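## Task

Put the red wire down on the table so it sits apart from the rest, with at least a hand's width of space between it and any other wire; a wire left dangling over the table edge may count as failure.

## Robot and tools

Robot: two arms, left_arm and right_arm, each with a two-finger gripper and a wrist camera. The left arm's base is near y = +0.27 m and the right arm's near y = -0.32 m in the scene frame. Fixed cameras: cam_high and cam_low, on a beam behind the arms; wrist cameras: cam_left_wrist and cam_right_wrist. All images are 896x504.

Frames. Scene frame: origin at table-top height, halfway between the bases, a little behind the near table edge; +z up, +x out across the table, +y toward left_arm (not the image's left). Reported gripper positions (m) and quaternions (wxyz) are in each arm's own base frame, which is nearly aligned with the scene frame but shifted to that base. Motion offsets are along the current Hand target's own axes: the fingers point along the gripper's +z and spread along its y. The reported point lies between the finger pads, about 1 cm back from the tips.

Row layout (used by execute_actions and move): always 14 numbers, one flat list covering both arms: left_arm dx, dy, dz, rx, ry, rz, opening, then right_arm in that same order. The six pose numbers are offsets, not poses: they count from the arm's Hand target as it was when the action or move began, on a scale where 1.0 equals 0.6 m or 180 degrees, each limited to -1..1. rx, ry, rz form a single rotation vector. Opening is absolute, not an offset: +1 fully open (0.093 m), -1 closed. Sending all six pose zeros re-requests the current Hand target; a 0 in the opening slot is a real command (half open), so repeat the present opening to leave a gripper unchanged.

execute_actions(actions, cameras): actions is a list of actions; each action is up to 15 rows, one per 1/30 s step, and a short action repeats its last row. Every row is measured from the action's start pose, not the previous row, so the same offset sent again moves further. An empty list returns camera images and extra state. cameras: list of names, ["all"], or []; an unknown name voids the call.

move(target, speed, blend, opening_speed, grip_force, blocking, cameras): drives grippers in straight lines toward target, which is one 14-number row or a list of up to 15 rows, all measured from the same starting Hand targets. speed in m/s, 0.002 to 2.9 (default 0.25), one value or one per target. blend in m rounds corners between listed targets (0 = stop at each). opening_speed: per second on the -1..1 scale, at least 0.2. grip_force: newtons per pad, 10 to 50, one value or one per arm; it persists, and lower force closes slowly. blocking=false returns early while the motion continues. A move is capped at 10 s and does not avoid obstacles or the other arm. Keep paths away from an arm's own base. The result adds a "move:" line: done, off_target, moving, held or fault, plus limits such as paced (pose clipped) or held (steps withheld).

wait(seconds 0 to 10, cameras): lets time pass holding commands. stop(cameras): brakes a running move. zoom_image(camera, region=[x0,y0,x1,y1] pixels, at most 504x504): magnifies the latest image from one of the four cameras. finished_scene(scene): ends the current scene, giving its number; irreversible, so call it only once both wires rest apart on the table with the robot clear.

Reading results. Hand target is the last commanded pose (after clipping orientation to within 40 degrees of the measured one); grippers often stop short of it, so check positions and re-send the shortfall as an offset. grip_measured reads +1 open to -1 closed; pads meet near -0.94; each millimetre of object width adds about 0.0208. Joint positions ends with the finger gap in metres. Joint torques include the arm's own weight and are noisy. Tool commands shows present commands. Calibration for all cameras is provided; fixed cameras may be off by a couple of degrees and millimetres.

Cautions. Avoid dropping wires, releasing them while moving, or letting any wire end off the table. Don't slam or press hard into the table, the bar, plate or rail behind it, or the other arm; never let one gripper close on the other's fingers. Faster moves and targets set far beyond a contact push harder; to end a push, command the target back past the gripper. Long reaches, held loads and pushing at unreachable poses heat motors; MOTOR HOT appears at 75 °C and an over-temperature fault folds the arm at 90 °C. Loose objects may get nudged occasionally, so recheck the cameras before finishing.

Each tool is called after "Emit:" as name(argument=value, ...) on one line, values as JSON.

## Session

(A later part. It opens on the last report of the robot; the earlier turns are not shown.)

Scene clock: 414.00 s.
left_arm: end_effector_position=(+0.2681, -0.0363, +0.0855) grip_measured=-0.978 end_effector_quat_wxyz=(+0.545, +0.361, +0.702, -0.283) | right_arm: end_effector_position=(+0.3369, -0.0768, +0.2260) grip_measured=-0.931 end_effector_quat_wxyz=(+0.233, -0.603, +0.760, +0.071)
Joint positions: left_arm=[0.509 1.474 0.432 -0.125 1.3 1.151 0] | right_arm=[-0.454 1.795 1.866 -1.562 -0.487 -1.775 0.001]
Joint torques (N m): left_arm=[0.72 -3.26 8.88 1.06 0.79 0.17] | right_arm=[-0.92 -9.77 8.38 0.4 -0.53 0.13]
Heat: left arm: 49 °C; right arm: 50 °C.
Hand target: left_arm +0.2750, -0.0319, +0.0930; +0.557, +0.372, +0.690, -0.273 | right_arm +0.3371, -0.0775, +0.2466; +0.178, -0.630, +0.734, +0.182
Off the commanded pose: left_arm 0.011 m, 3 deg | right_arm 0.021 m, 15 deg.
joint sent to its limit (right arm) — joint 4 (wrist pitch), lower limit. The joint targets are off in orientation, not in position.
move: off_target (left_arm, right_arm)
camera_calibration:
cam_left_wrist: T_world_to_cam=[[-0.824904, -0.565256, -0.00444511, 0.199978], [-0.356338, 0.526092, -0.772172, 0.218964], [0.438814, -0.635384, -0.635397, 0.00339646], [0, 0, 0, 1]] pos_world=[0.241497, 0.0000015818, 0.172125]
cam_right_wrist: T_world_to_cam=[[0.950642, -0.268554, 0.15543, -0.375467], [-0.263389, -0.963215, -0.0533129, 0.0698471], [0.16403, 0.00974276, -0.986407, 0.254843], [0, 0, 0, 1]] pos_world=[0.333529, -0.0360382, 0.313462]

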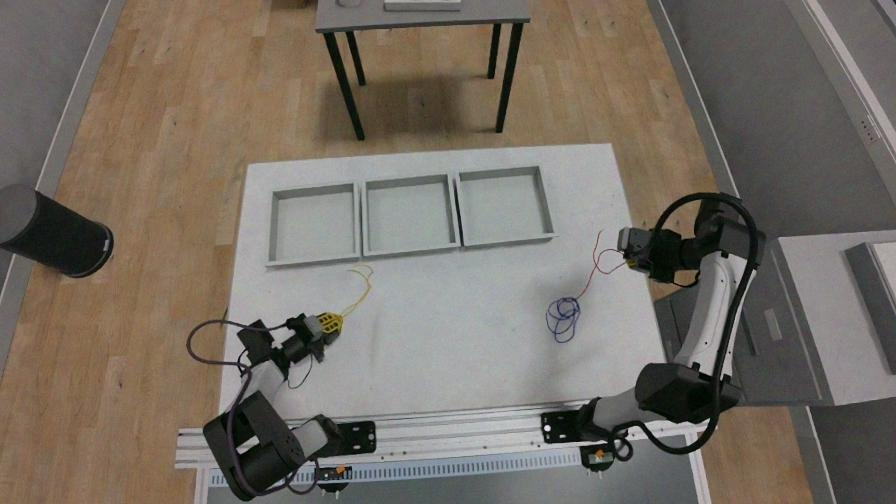

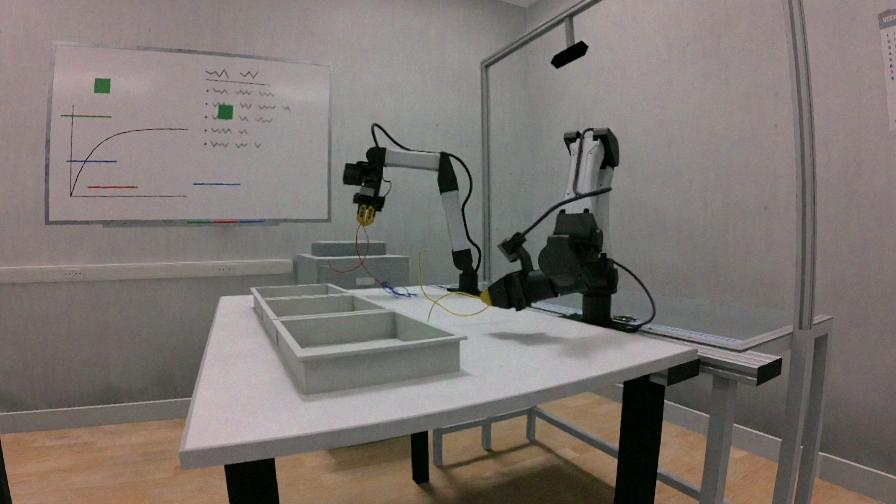

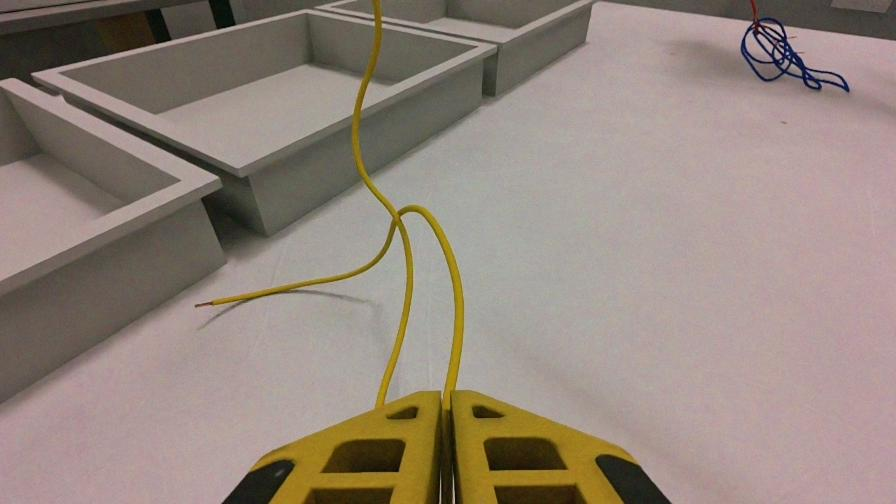

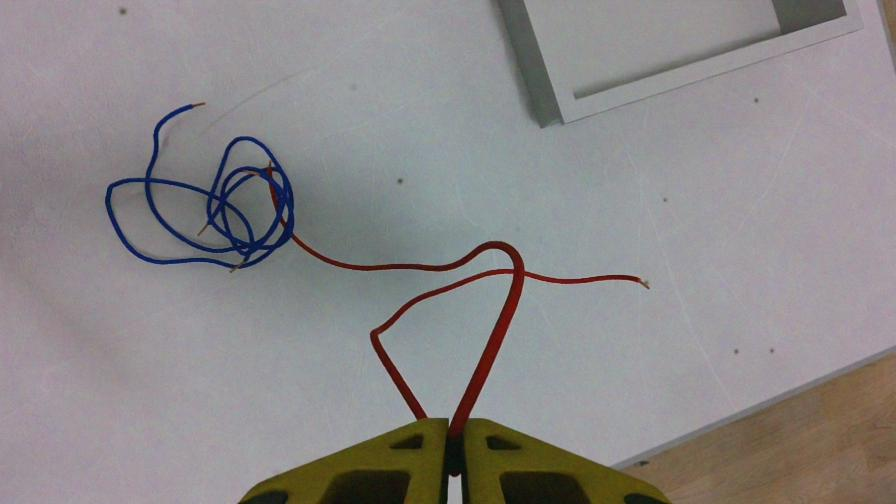

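Emit:
move(target=[0.089,-0.0035,0.021,0,0.139,0,-1,-0.298,0.057,0.0655,0,0,0,-0.936209], speed=0.06, cameras=["cam_left_wrist","cam_right_wrist","cam_low","cam_high"])

Emit:
zoom_image(camera="cam_low", region=[350, 190, 490, 330])

Emit:
zoom_image(camera="cam_high", region=[300, 230, 600, 340])

Scene clock: 433.77 s.
left_arm: end_effector_position=(+0.2644, -0.0361, +0.0310) grip_measured=-0.978 end_effector_quat_wxyz=(+0.388, +0.417, +0.797, -0.202) | right_arm: end_effector_position=(+0.3313, +0.0961, +0.2873) grip_measured=-0.931 end_effector_quat_wxyz=(+0.253, -0.599, +0.748, +0.130)
Joint positions: left_arm=[0.367 1.474 0.491 -0.29 0.869 1.192 0] | right_arm=[0.041 1.699 1.974 -1.563 -0.511 -1.236 0.001]
Joint torques (N m): left_arm=[-0.36 -4.71 9.16 0.97 0.42 -0.12] | right_arm=[0.75 -7.25 8.25 0.74 -0.56 0.16]
Heat: left arm: 50 °C; right arm: 50 °C.
Hand target: left_arm +0.2751, -0.0318, +0.0382; +0.395, +0.422, +0.795, -0.186 | right_arm +0.3301, +0.1004, +0.3016; +0.178, -0.630, +0.734, +0.182
Off the commanded pose: left_arm 0.013 m, 2 deg | right_arm 0.015 m, 11 deg.
joint sent to its limit (right arm) — joint 4 (wrist pitch), lower limit. The joint targets are off in orientation, not in position.
move: off_target (left_arm, right_arm)
camera_calibration:
cam_left_wrist: T_world_to_cam=[[-0.831264, -0.555871, -0.0026864, 0.198744], [-0.495688, 0.743435, -0.448996, 0.210225], [0.251581, -0.371903, -0.89353, 0.0375794], [0, 0, 0, 1]] pos_world=[0.25996, -0.0318372, 0.128502]
cam_right_wrist: T_world_to_cam=[[0.963869, -0.250278, 0.0911968, -0.320925], [-0.234279, -0.959424, -0.156902, 0.258028], [0.126766, 0.129868, -0.983395, 0.314412], [0, 0, 0, 1]] pos_world=[0.329924, 0.126406, 0.378943]

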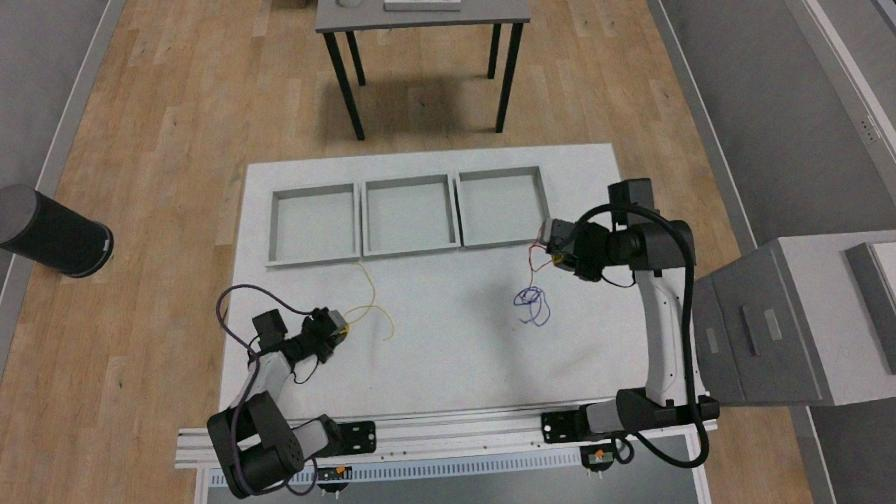

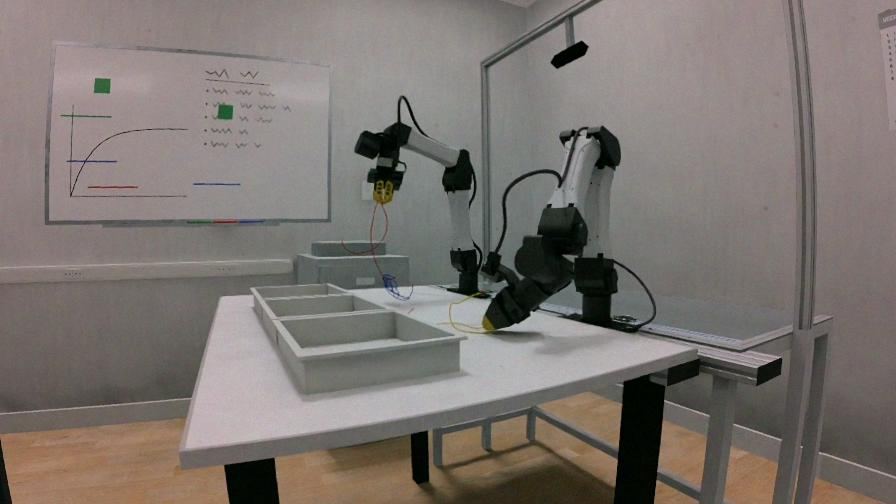

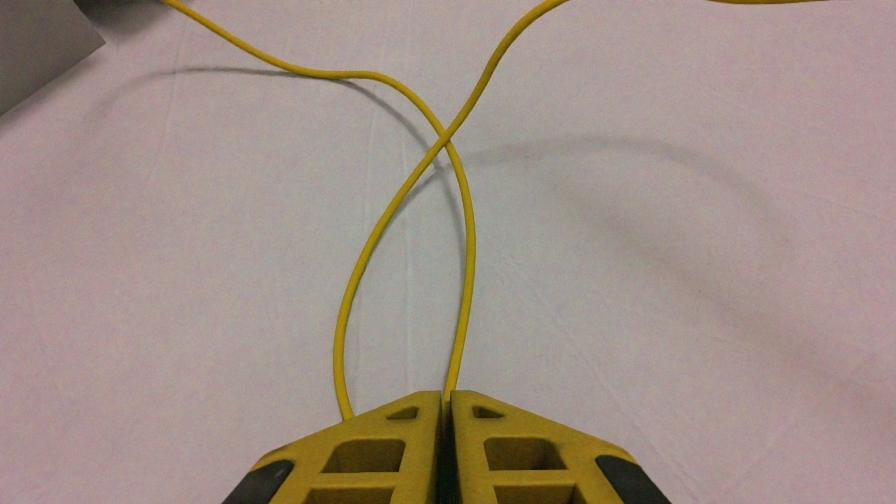

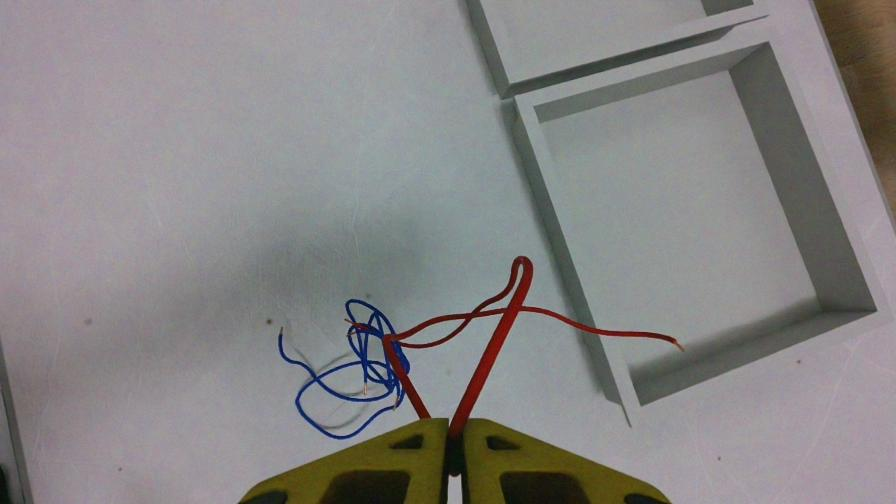

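Scaled by 3.600 from the camera's 896x504 image, which has a finer 1280x720 frame.

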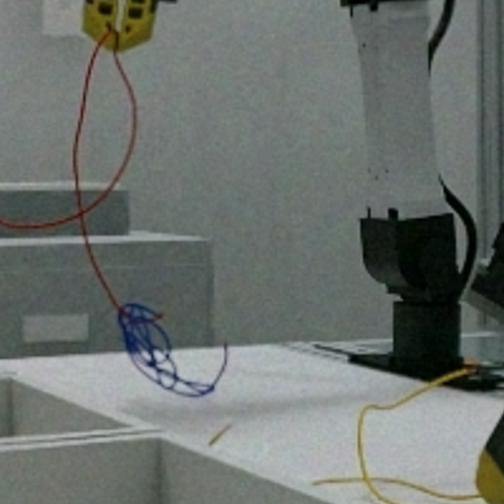

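Scaled by 1.680 from the camera's 896x504 image, which has a finer 1280x720 frame.

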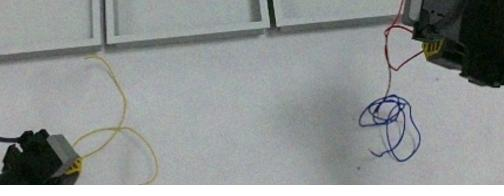

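Emit:
move(target=[0,0,0,0,0,0,-0.6,0,0,0,0,0,0,-0.936209], speed=0.06, opening_speed=0.4, cameras=["cam_left_wrist","cam_low"])

Scene clock: 441.53 s.
left_arm: end_effector_position=(+0.2643, -0.0349, +0.0296) grip_measured=-0.603 end_effector_quat_wxyz=(+0.385, +0.417, +0.799, -0.198) | right_arm: end_effector_position=(+0.3313, +0.0962, +0.2873) grip_measured=-0.931 end_effector_quat_wxyz=(+0.253, -0.599, +0.748, +0.131)
Joint positions: left_arm=[0.367 1.474 0.491 -0.29 0.858 1.192 0.016] | right_arm=[0.041 1.699 1.974 -1.563 -0.512 -1.235 0.001]
Joint torques (N m): left_arm=[-0.18 -4.56 9.17 1 0.57 -0.12] | right_arm=[0.64 -7.12 8.32 0.73 -0.58 0.12]
Heat: left arm: 51 °C; right arm: 49 °C.
Hand target: left_arm +0.2750, -0.0318, +0.0381; +0.395, +0.422, +0.795, -0.186 | right_arm +0.3301, +0.1005, +0.3017; +0.178, -0.630, +0.734, +0.182
Off the commanded pose: left_arm 0.014 m, 2 deg | right_arm 0.015 m, 11 deg.
joint sent to its limit (right arm) — joint 4 (wrist pitch), lower limit. The joint targets are off in orientation, not in position.
move: off_target (left_arm, right_arm)
camera_calibration:
cam_left_wrist: T_world_to_cam=[[-0.829361, -0.558695, -0.00440631, 0.198781], [-0.500188, 0.745977, -0.439692, 0.209625], [0.248941, -0.36246, -0.898138, 0.0379332], [0, 0, 0, 1]] pos_world=[0.26027, -0.0315688, 0.127116]
Images, in order (width x height): cam_low 896x504, cam_left_wrist 896x504.

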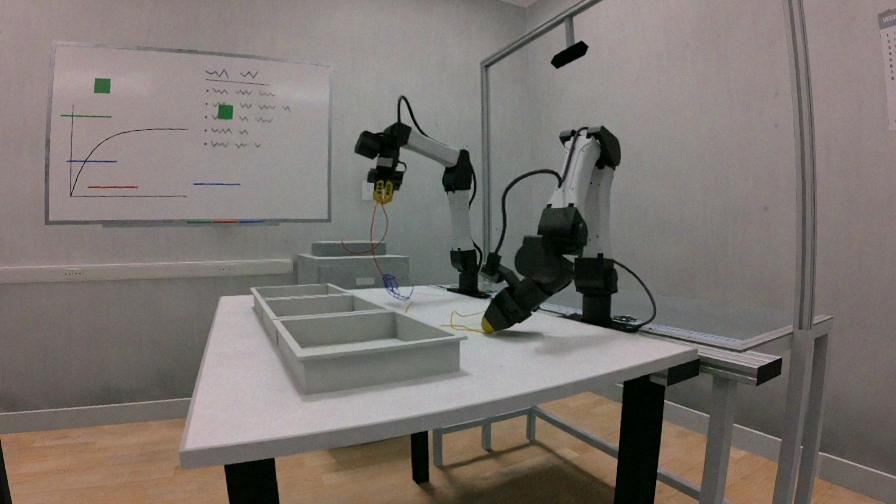

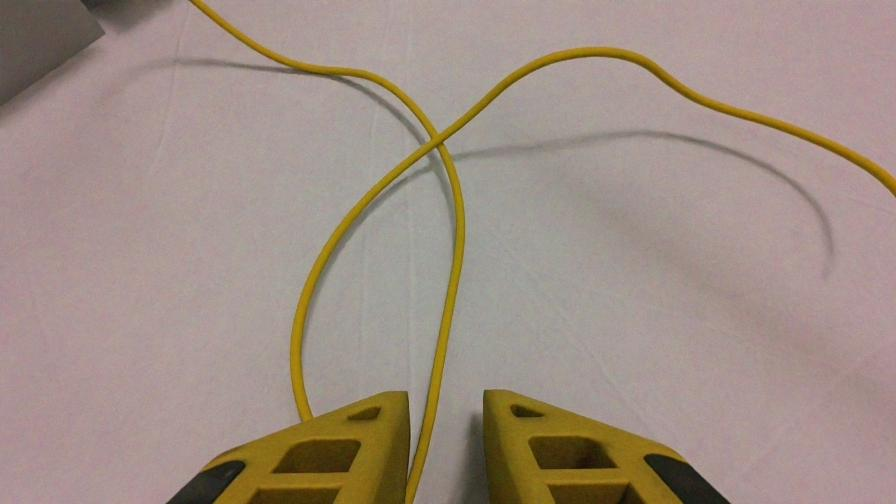

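Emit:
move(target=[[-0.065,0,-0.152,0,0,0,-0.6,-0.08,0.013,0.056,0,0,0,-0.936209],[-0.238,-0.1165,0.141,0.095,-0.13,0.048,-0.11,-0.164,0.027,0.113,0,0,0,-0.936209]], speed=0.08, blend=0.02, cameras=["all"])

Emit:
zoom_image(camera="cam_low", region=[350, 190, 490, 330])

Emit:
zoom_image(camera="cam_high", region=[300, 230, 600, 340])

Scene clock: 467.93 s.
left_arm: end_effector_position=(+0.3102, -0.1985, +0.0995) grip_measured=-0.112 end_effector_quat_wxyz=(+0.497, +0.488, +0.629, -0.345) | right_arm: end_effector_position=(+0.3267, +0.2184, +0.2879) grip_measured=-0.931 end_effector_quat_wxyz=(+0.215, -0.617, +0.735, +0.180)
Joint positions: left_arm=[-0.165 1.648 0.533 0.565 1.034 0.537 0.04] | right_arm=[0.393 1.877 2.2 -1.564 -0.471 -0.924 0.001]
Joint torques (N m): left_arm=[-0.1 -4.93 5.08 2 0.47 -0.1] | right_arm=[0.62 -6.46 8.27 0.87 -0.21 0.13]
Heat: left arm: 53 °C; right arm: 48 °C.
Hand target: left_arm +0.3051, -0.2000, +0.0952; +0.493, +0.487, +0.629, -0.353 | right_arm +0.3302, +0.2205, +0.2916; +0.178, -0.630, +0.734, +0.182
Off the commanded pose: left_arm 0.007 m, 1 deg | right_arm 0.006 m, 4 deg.
joint sent to its limit (right arm) — joint 4 (wrist pitch), lower limit. The joint targets are off in orientation, not in position.
move: off_target (right_arm)
camera_calibration:
cam_left_wrist: T_world_to_cam=[[-0.961378, -0.269112, -0.0577159, 0.249388], [-0.134023, 0.640889, -0.755843, 0.282408], [0.240396, -0.718915, -0.652204, -0.0624989], [0, 0, 0, 1]] pos_world=[0.29263, -0.15881, 0.187088]
cam_right_wrist: T_world_to_cam=[[0.984404, -0.17501, -0.0178936, -0.277782], [-0.17563, -0.971817, -0.157242, 0.358058], [0.0101296, 0.157932, -0.987398, 0.332898], [0, 0, 0, 1]] pos_world=[0.332963, 0.246777, 0.380034]

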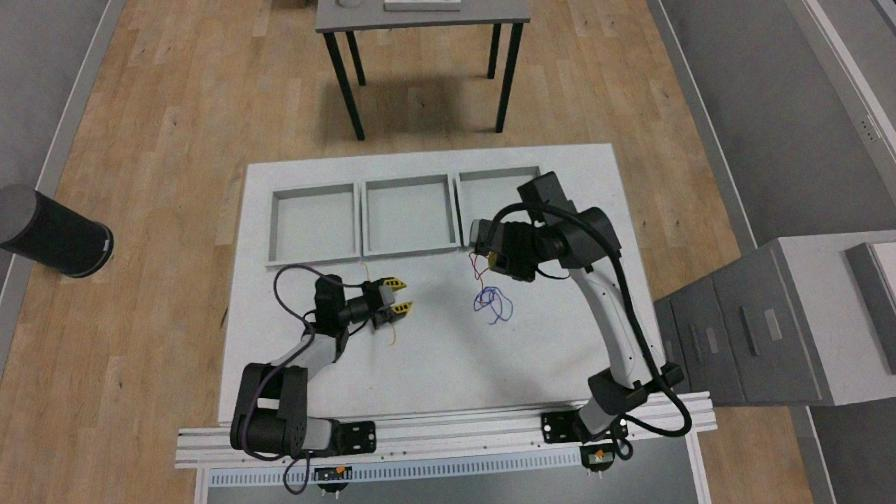

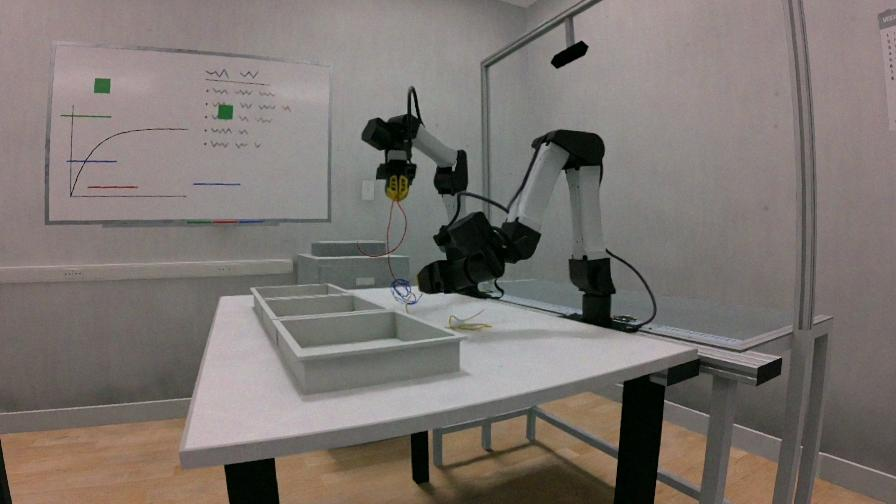

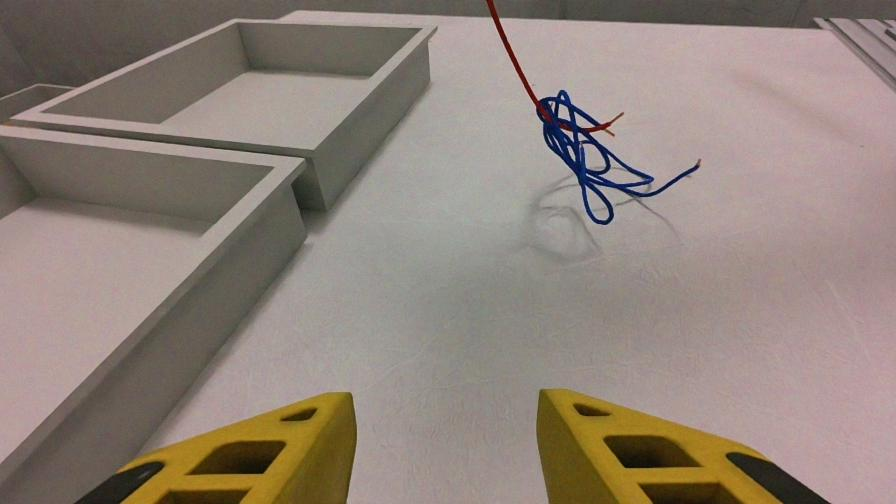

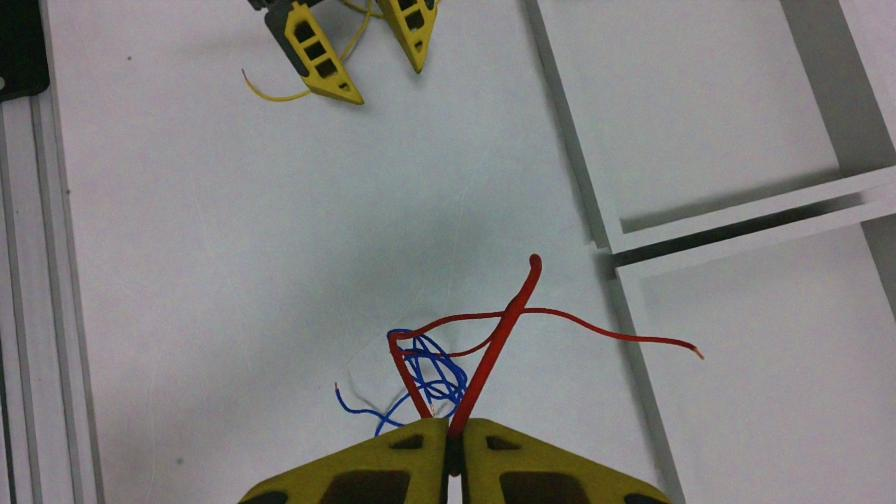

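Scaled by 3.600 from the camera's 896x504 image, which has a finer 1280x720 frame.

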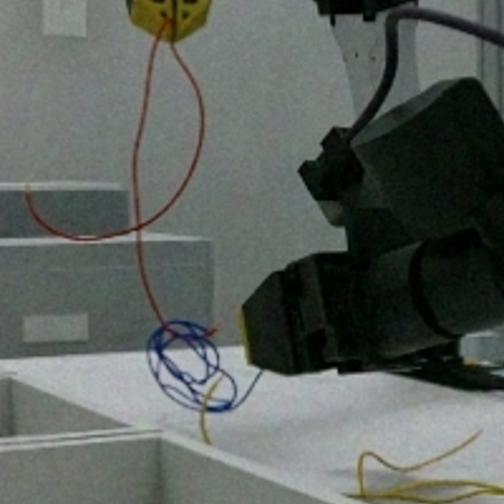

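Scaled by 1.680 from the camera's 896x504 image, which has a finer 1280x720 frame.

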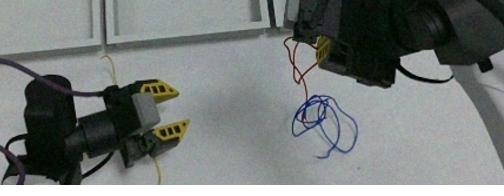

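Emit:
move(target=[[-0.0223,-0.109,0.286,0,0,0,0.1,0,0,0,0,0,0,-0.936209],[-0.0223,-0.109,0.286,0,0,0,-1,0,0,0,0,0,0,-0.936209]], speed=0.06, opening_speed=0.6, cameras=["all"])

Emit:
zoom_image(camera="cam_low", region=[350, 190, 490, 330])

Scene clock: 489.80 s.
left_arm: end_effector_position=(+0.2823, -0.3732, +0.0515) grip_measured=-0.978 end_effector_quat_wxyz=(+0.477, +0.493, +0.636, -0.354) | right_arm: end_effector_position=(+0.3267, +0.2184, +0.2879) grip_measured=-0.931 end_effector_quat_wxyz=(+0.215, -0.617, +0.735, +0.180)
Joint positions: left_arm=[-0.74 2.031 0.701 0.982 0.529 0.202 0] | right_arm=[0.393 1.877 2.2 -1.564 -0.471 -0.924 0.001]
Joint torques (N m): left_arm=[-0.25 -7.71 8.53 2.4 0.04 -0.11] | right_arm=[0.81 -6.32 8.28 0.89 -0.19 0.09]
Heat: left arm: 50 °C; right arm: 50 °C.
Hand target: left_arm +0.2902, -0.3802, +0.0602; +0.493, +0.487, +0.629, -0.353 | right_arm +0.3302, +0.2205, +0.2916; +0.178, -0.630, +0.734, +0.182
Off the commanded pose: left_arm 0.014 m, 2 deg | right_arm 0.006 m, 4 deg.
joint sent to its limit (right arm) — joint 4 (wrist pitch), lower limit. The joint targets are off in orientation, not in position.
move: off_target (left_arm, right_arm); target 2's new opening was sent with left_arm's hand 0.014 m and 2 deg from that target
camera_calibration:
cam_left_wrist: T_world_to_cam=[[-0.968518, -0.247475, -0.0270087, 0.181353], [-0.147538, 0.657994, -0.738428, 0.363566], [0.200514, -0.711196, -0.673791, -0.197416], [0, 0, 0, 1]] pos_world=[0.268868, -0.334745, 0.140349]
cam_right_wrist: T_world_to_cam=[[0.984404, -0.17501, -0.0178936, -0.277782], [-0.17563, -0.971817, -0.157242, 0.358058], [0.0101296, 0.157932, -0.987398, 0.332898], [0, 0, 0, 1]] pos_world=[0.332963, 0.246777, 0.380034]

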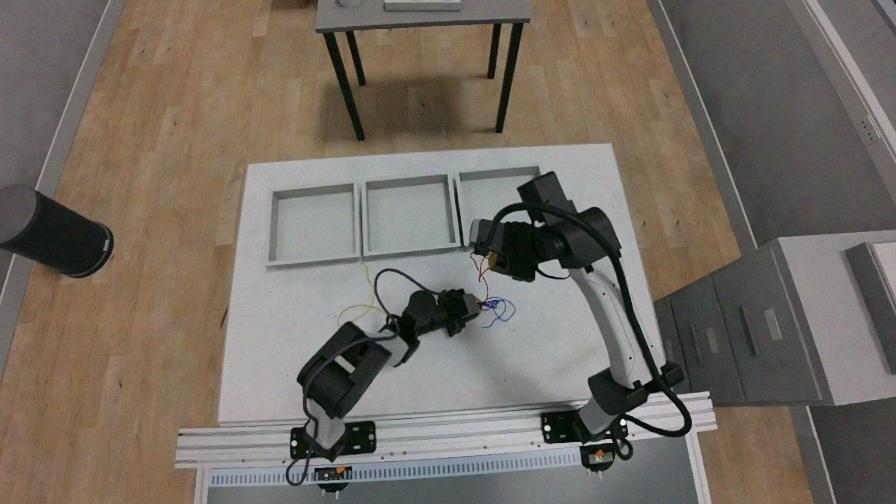

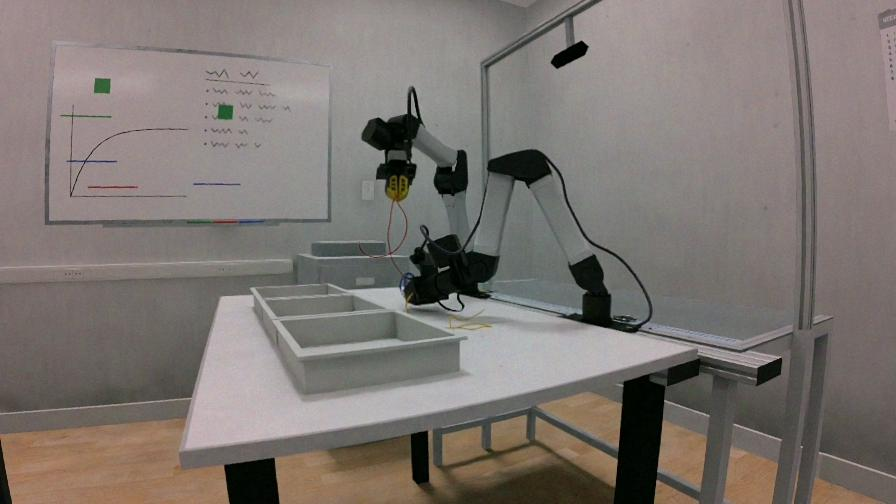

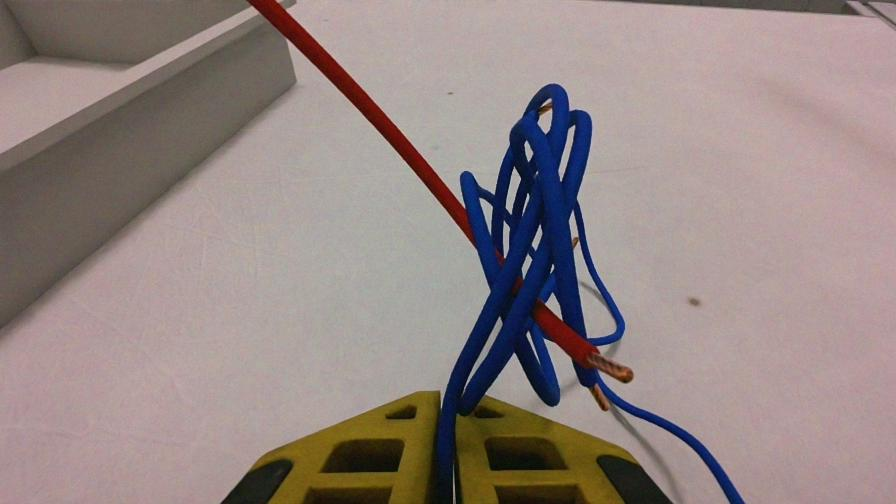

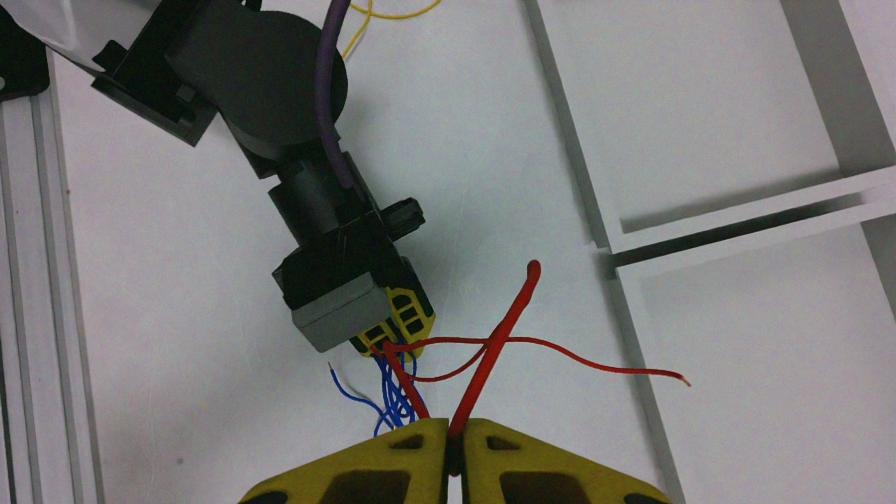

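Scaled by 3.600 from the camera's 896x504 image, which has a finer 1280x720 frame.

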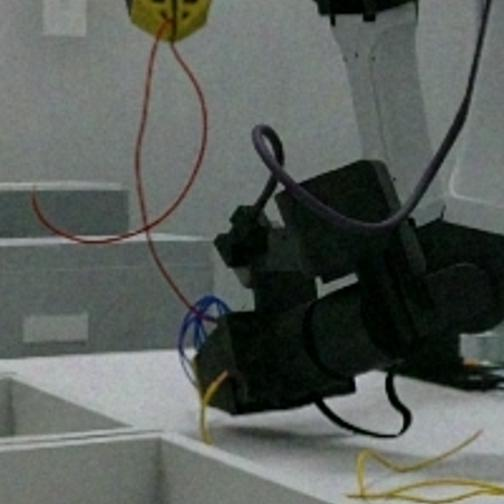

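Emit:
move(target=[0,0,0,0,0,0,-1,0.025,-0.092,-0.134,0,0,0,-0.936209], speed=0.06, cameras=["all"])

Emit:
zoom_image(camera="cam_low", region=[350, 190, 490, 330])

Scene clock: 496.57 s.
left_arm: end_effector_position=(+0.2828, -0.3736, +0.0533) grip_measured=-0.978 end_effector_quat_wxyz=(+0.481, +0.492, +0.634, -0.354) | right_arm: end_effector_position=(+0.3753, +0.1607, +0.3456) grip_measured=-0.931 end_effector_quat_wxyz=(+0.326, -0.576, +0.737, +0.138)
Joint positions: left_arm=[-0.74 2.031 0.701 0.99 0.529 0.202 0] | right_arm=[0.195 1.91 2.429 -1.572 -0.529 -0.99 0.001]
Joint torques (N m): left_arm=[-0.16 -7.61 8.62 2.34 0.06 -0.09] | right_arm=[-0.54 -6.38 7.6 1.21 -0.48 -0.05]
Heat: left arm: 50 °C; right arm: 50 °C.
Hand target: left_arm +0.2902, -0.3802, +0.0601; +0.493, +0.487, +0.629, -0.353 | right_arm +0.3802, +0.1604, +0.3519; +0.178, -0.630, +0.734, +0.182
Off the commanded pose: left_arm 0.012 m, 2 deg | right_arm 0.008 m, 19 deg.
joint read past its limit (right arm) — joint 4 (wrist pitch), lower limit.
joint sent to its limit (right arm) — joint 4 (wrist pitch), lower limit. The joint targets are off in orientation, not in position.
move: off_target (left_arm, right_arm)
camera_calibration:
cam_left_wrist: T_world_to_cam=[[-0.968235, -0.248028, -0.0316603, 0.18178], [-0.143179, 0.653775, -0.74302, 0.362718], [0.204989, -0.714885, -0.66852, -0.199588], [0, 0, 0, 1]] pos_world=[0.268852, -0.334732, 0.141834]
cam_right_wrist: T_world_to_cam=[[0.941525, -0.298905, 0.155522, -0.358582], [-0.246368, -0.925579, -0.287413, 0.383596], [0.229857, 0.232291, -0.945096, 0.289453], [0, 0, 0, 1]] pos_world=[0.365587, 0.180629, 0.439579]

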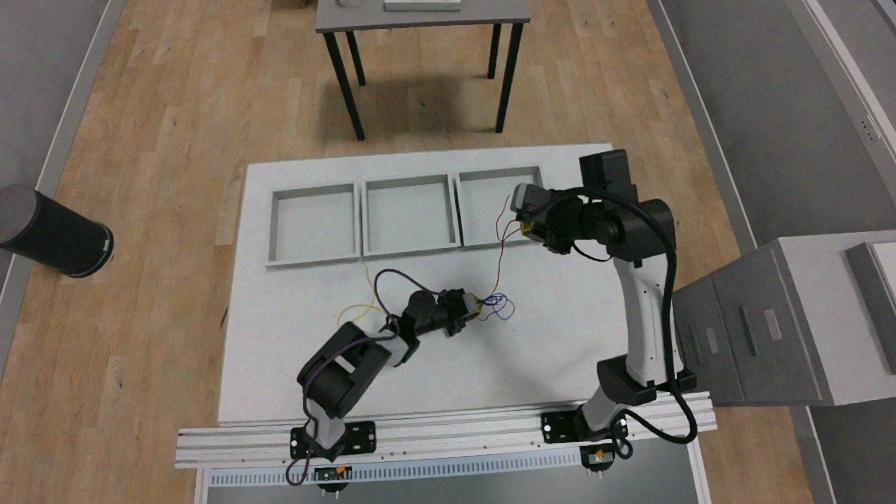

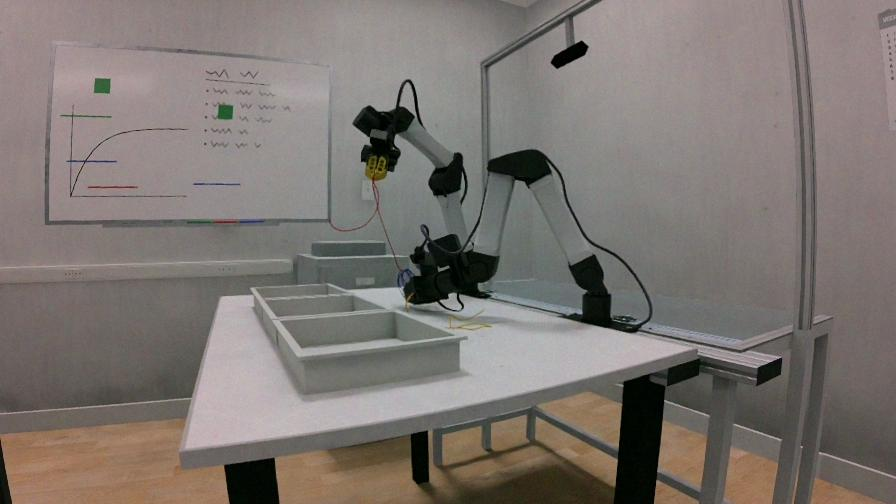

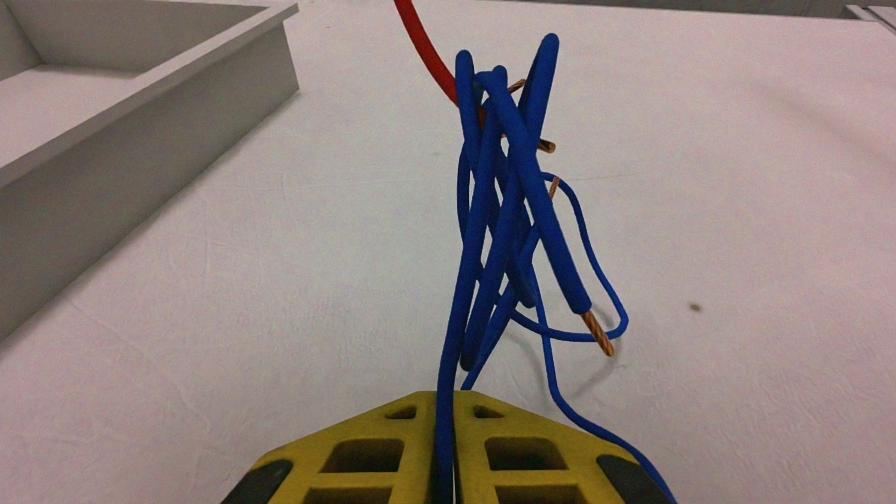

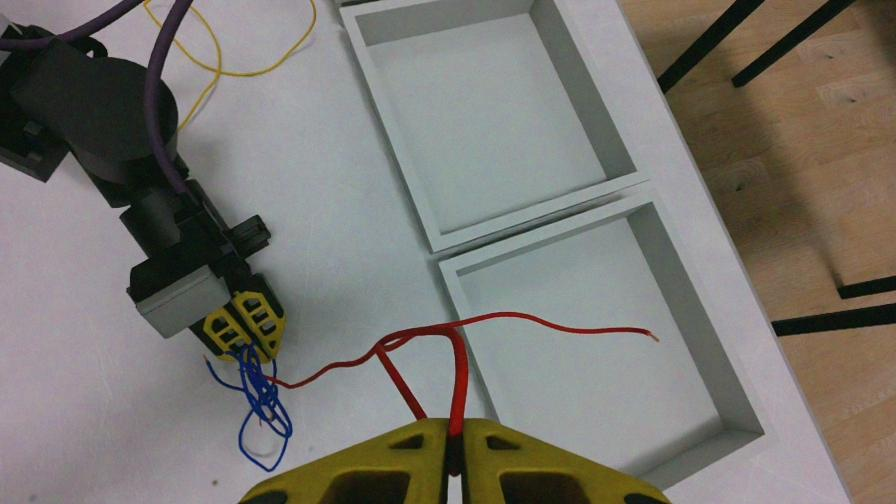

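Scaled by 3.600 from the camera's 896x504 image, which has a finer 1280x720 frame.

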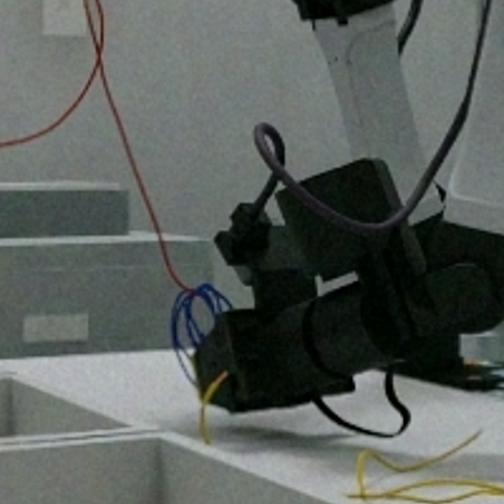

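Emit:
move(target=[0.0455,0.014,-0.163,0,0,0,-1,0,0,0,0,0,0,-0.936209], speed=0.06, cameras=["all"])

Emit:
zoom_image(camera="cam_low", region=[350, 190, 490, 330])

Scene clock: 503.00 s.
left_arm: end_effector_position=(+0.2717, -0.2816, +0.0510) grip_measured=-0.978 end_effector_quat_wxyz=(+0.480, +0.480, +0.643, -0.356) | right_arm: end_effector_position=(+0.3751, +0.1611, +0.3458) grip_measured=-0.931 end_effector_quat_wxyz=(+0.326, -0.577, +0.736, +0.139)
Joint positions: left_arm=[-0.513 1.889 0.434 1.062 0.727 0.273 0] | right_arm=[0.195 1.91 2.429 -1.572 -0.533 -0.99 0.001]
Joint torques (N m): left_arm=[0.68 -8.91 3.7 2.24 0.33 0.13] | right_arm=[-0.75 -6.5 7.6 1.2 -0.49 -0.08]
Heat: left arm: 51 °C; right arm: 49 °C.
Hand target: left_arm +0.2701, -0.2803, +0.0601; +0.493, +0.487, +0.629, -0.353 | right_arm +0.3802, +0.1604, +0.3519; +0.178, -0.630, +0.734, +0.182
Off the commanded pose: left_arm 0.009 m, 2 deg | right_arm 0.008 m, 19 deg.
joint read past its limit (right arm) — joint 4 (wrist pitch), lower limit.
joint sent to its limit (right arm) — joint 4 (wrist pitch), lower limit. The joint targets are off in orientation, not in position.
move: off_target (right_arm)
camera_calibration:
cam_left_wrist: T_world_to_cam=[[-0.96296, -0.26944, -0.0105214, 0.18522], [-0.172367, 0.645097, -0.744406, 0.304834], [0.20736, -0.715019, -0.667645, -0.133818], [0, 0, 0, 1]] pos_world=[0.258651, -0.242424, 0.139527]
cam_right_wrist: T_world_to_cam=[[0.942113, -0.29759, 0.154478, -0.35828], [-0.244781, -0.925297, -0.289669, 0.384153], [0.22914, 0.235087, -0.944579, 0.289292], [0, 0, 0, 1]] pos_world=[0.365285, 0.180826, 0.439882]

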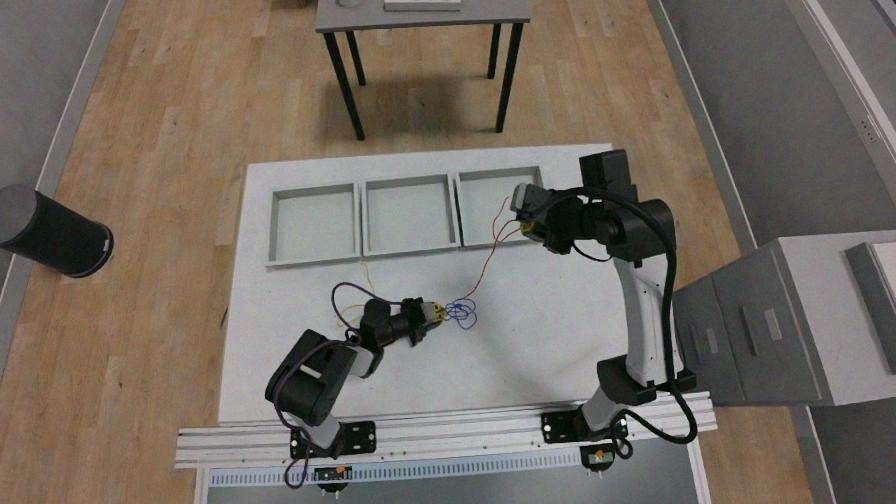

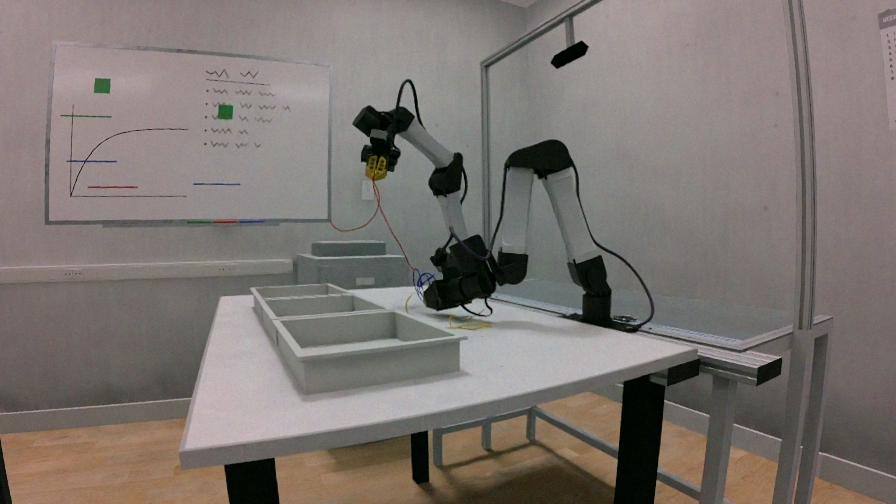

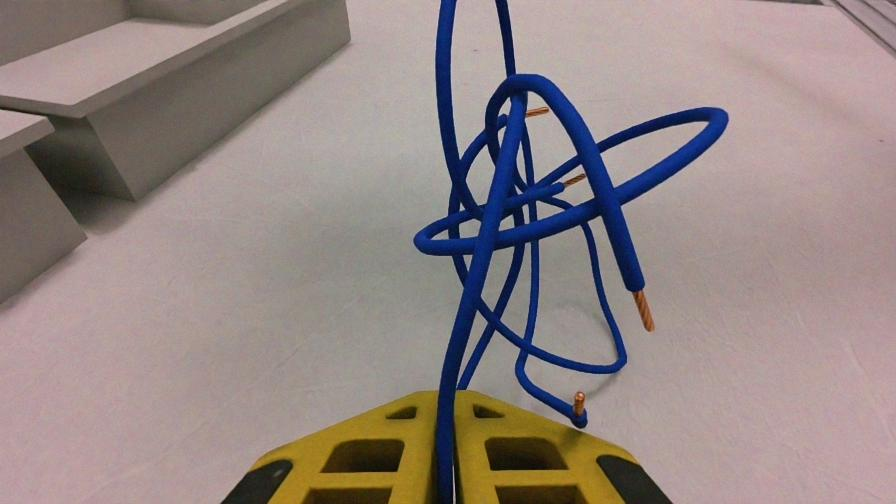

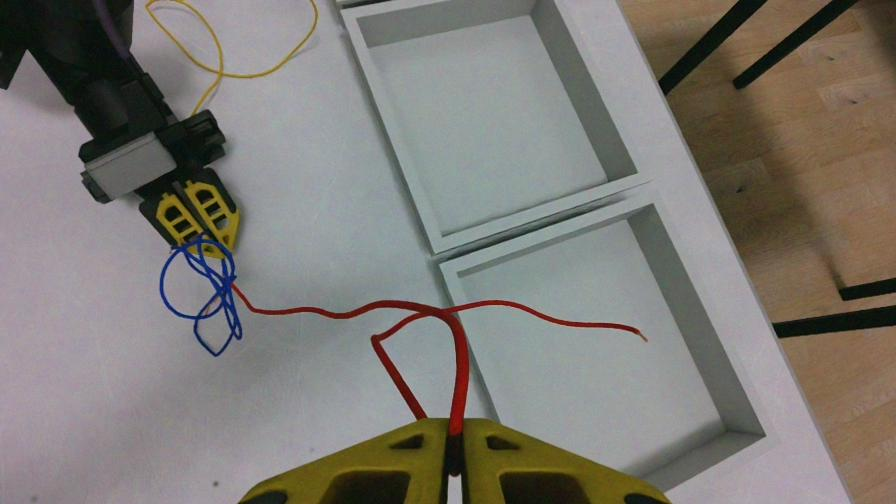

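Scaled by 3.600 from the camera's 896x504 image, which has a finer 1280x720 frame.

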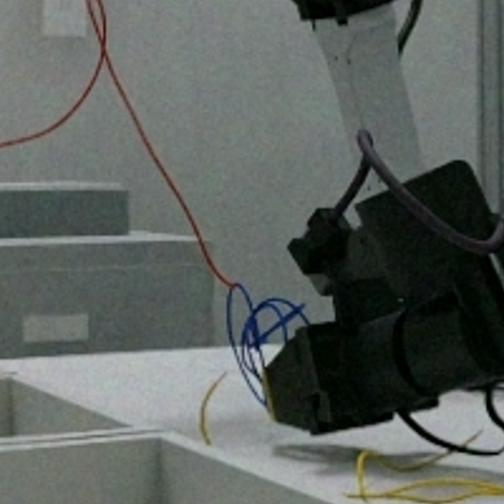

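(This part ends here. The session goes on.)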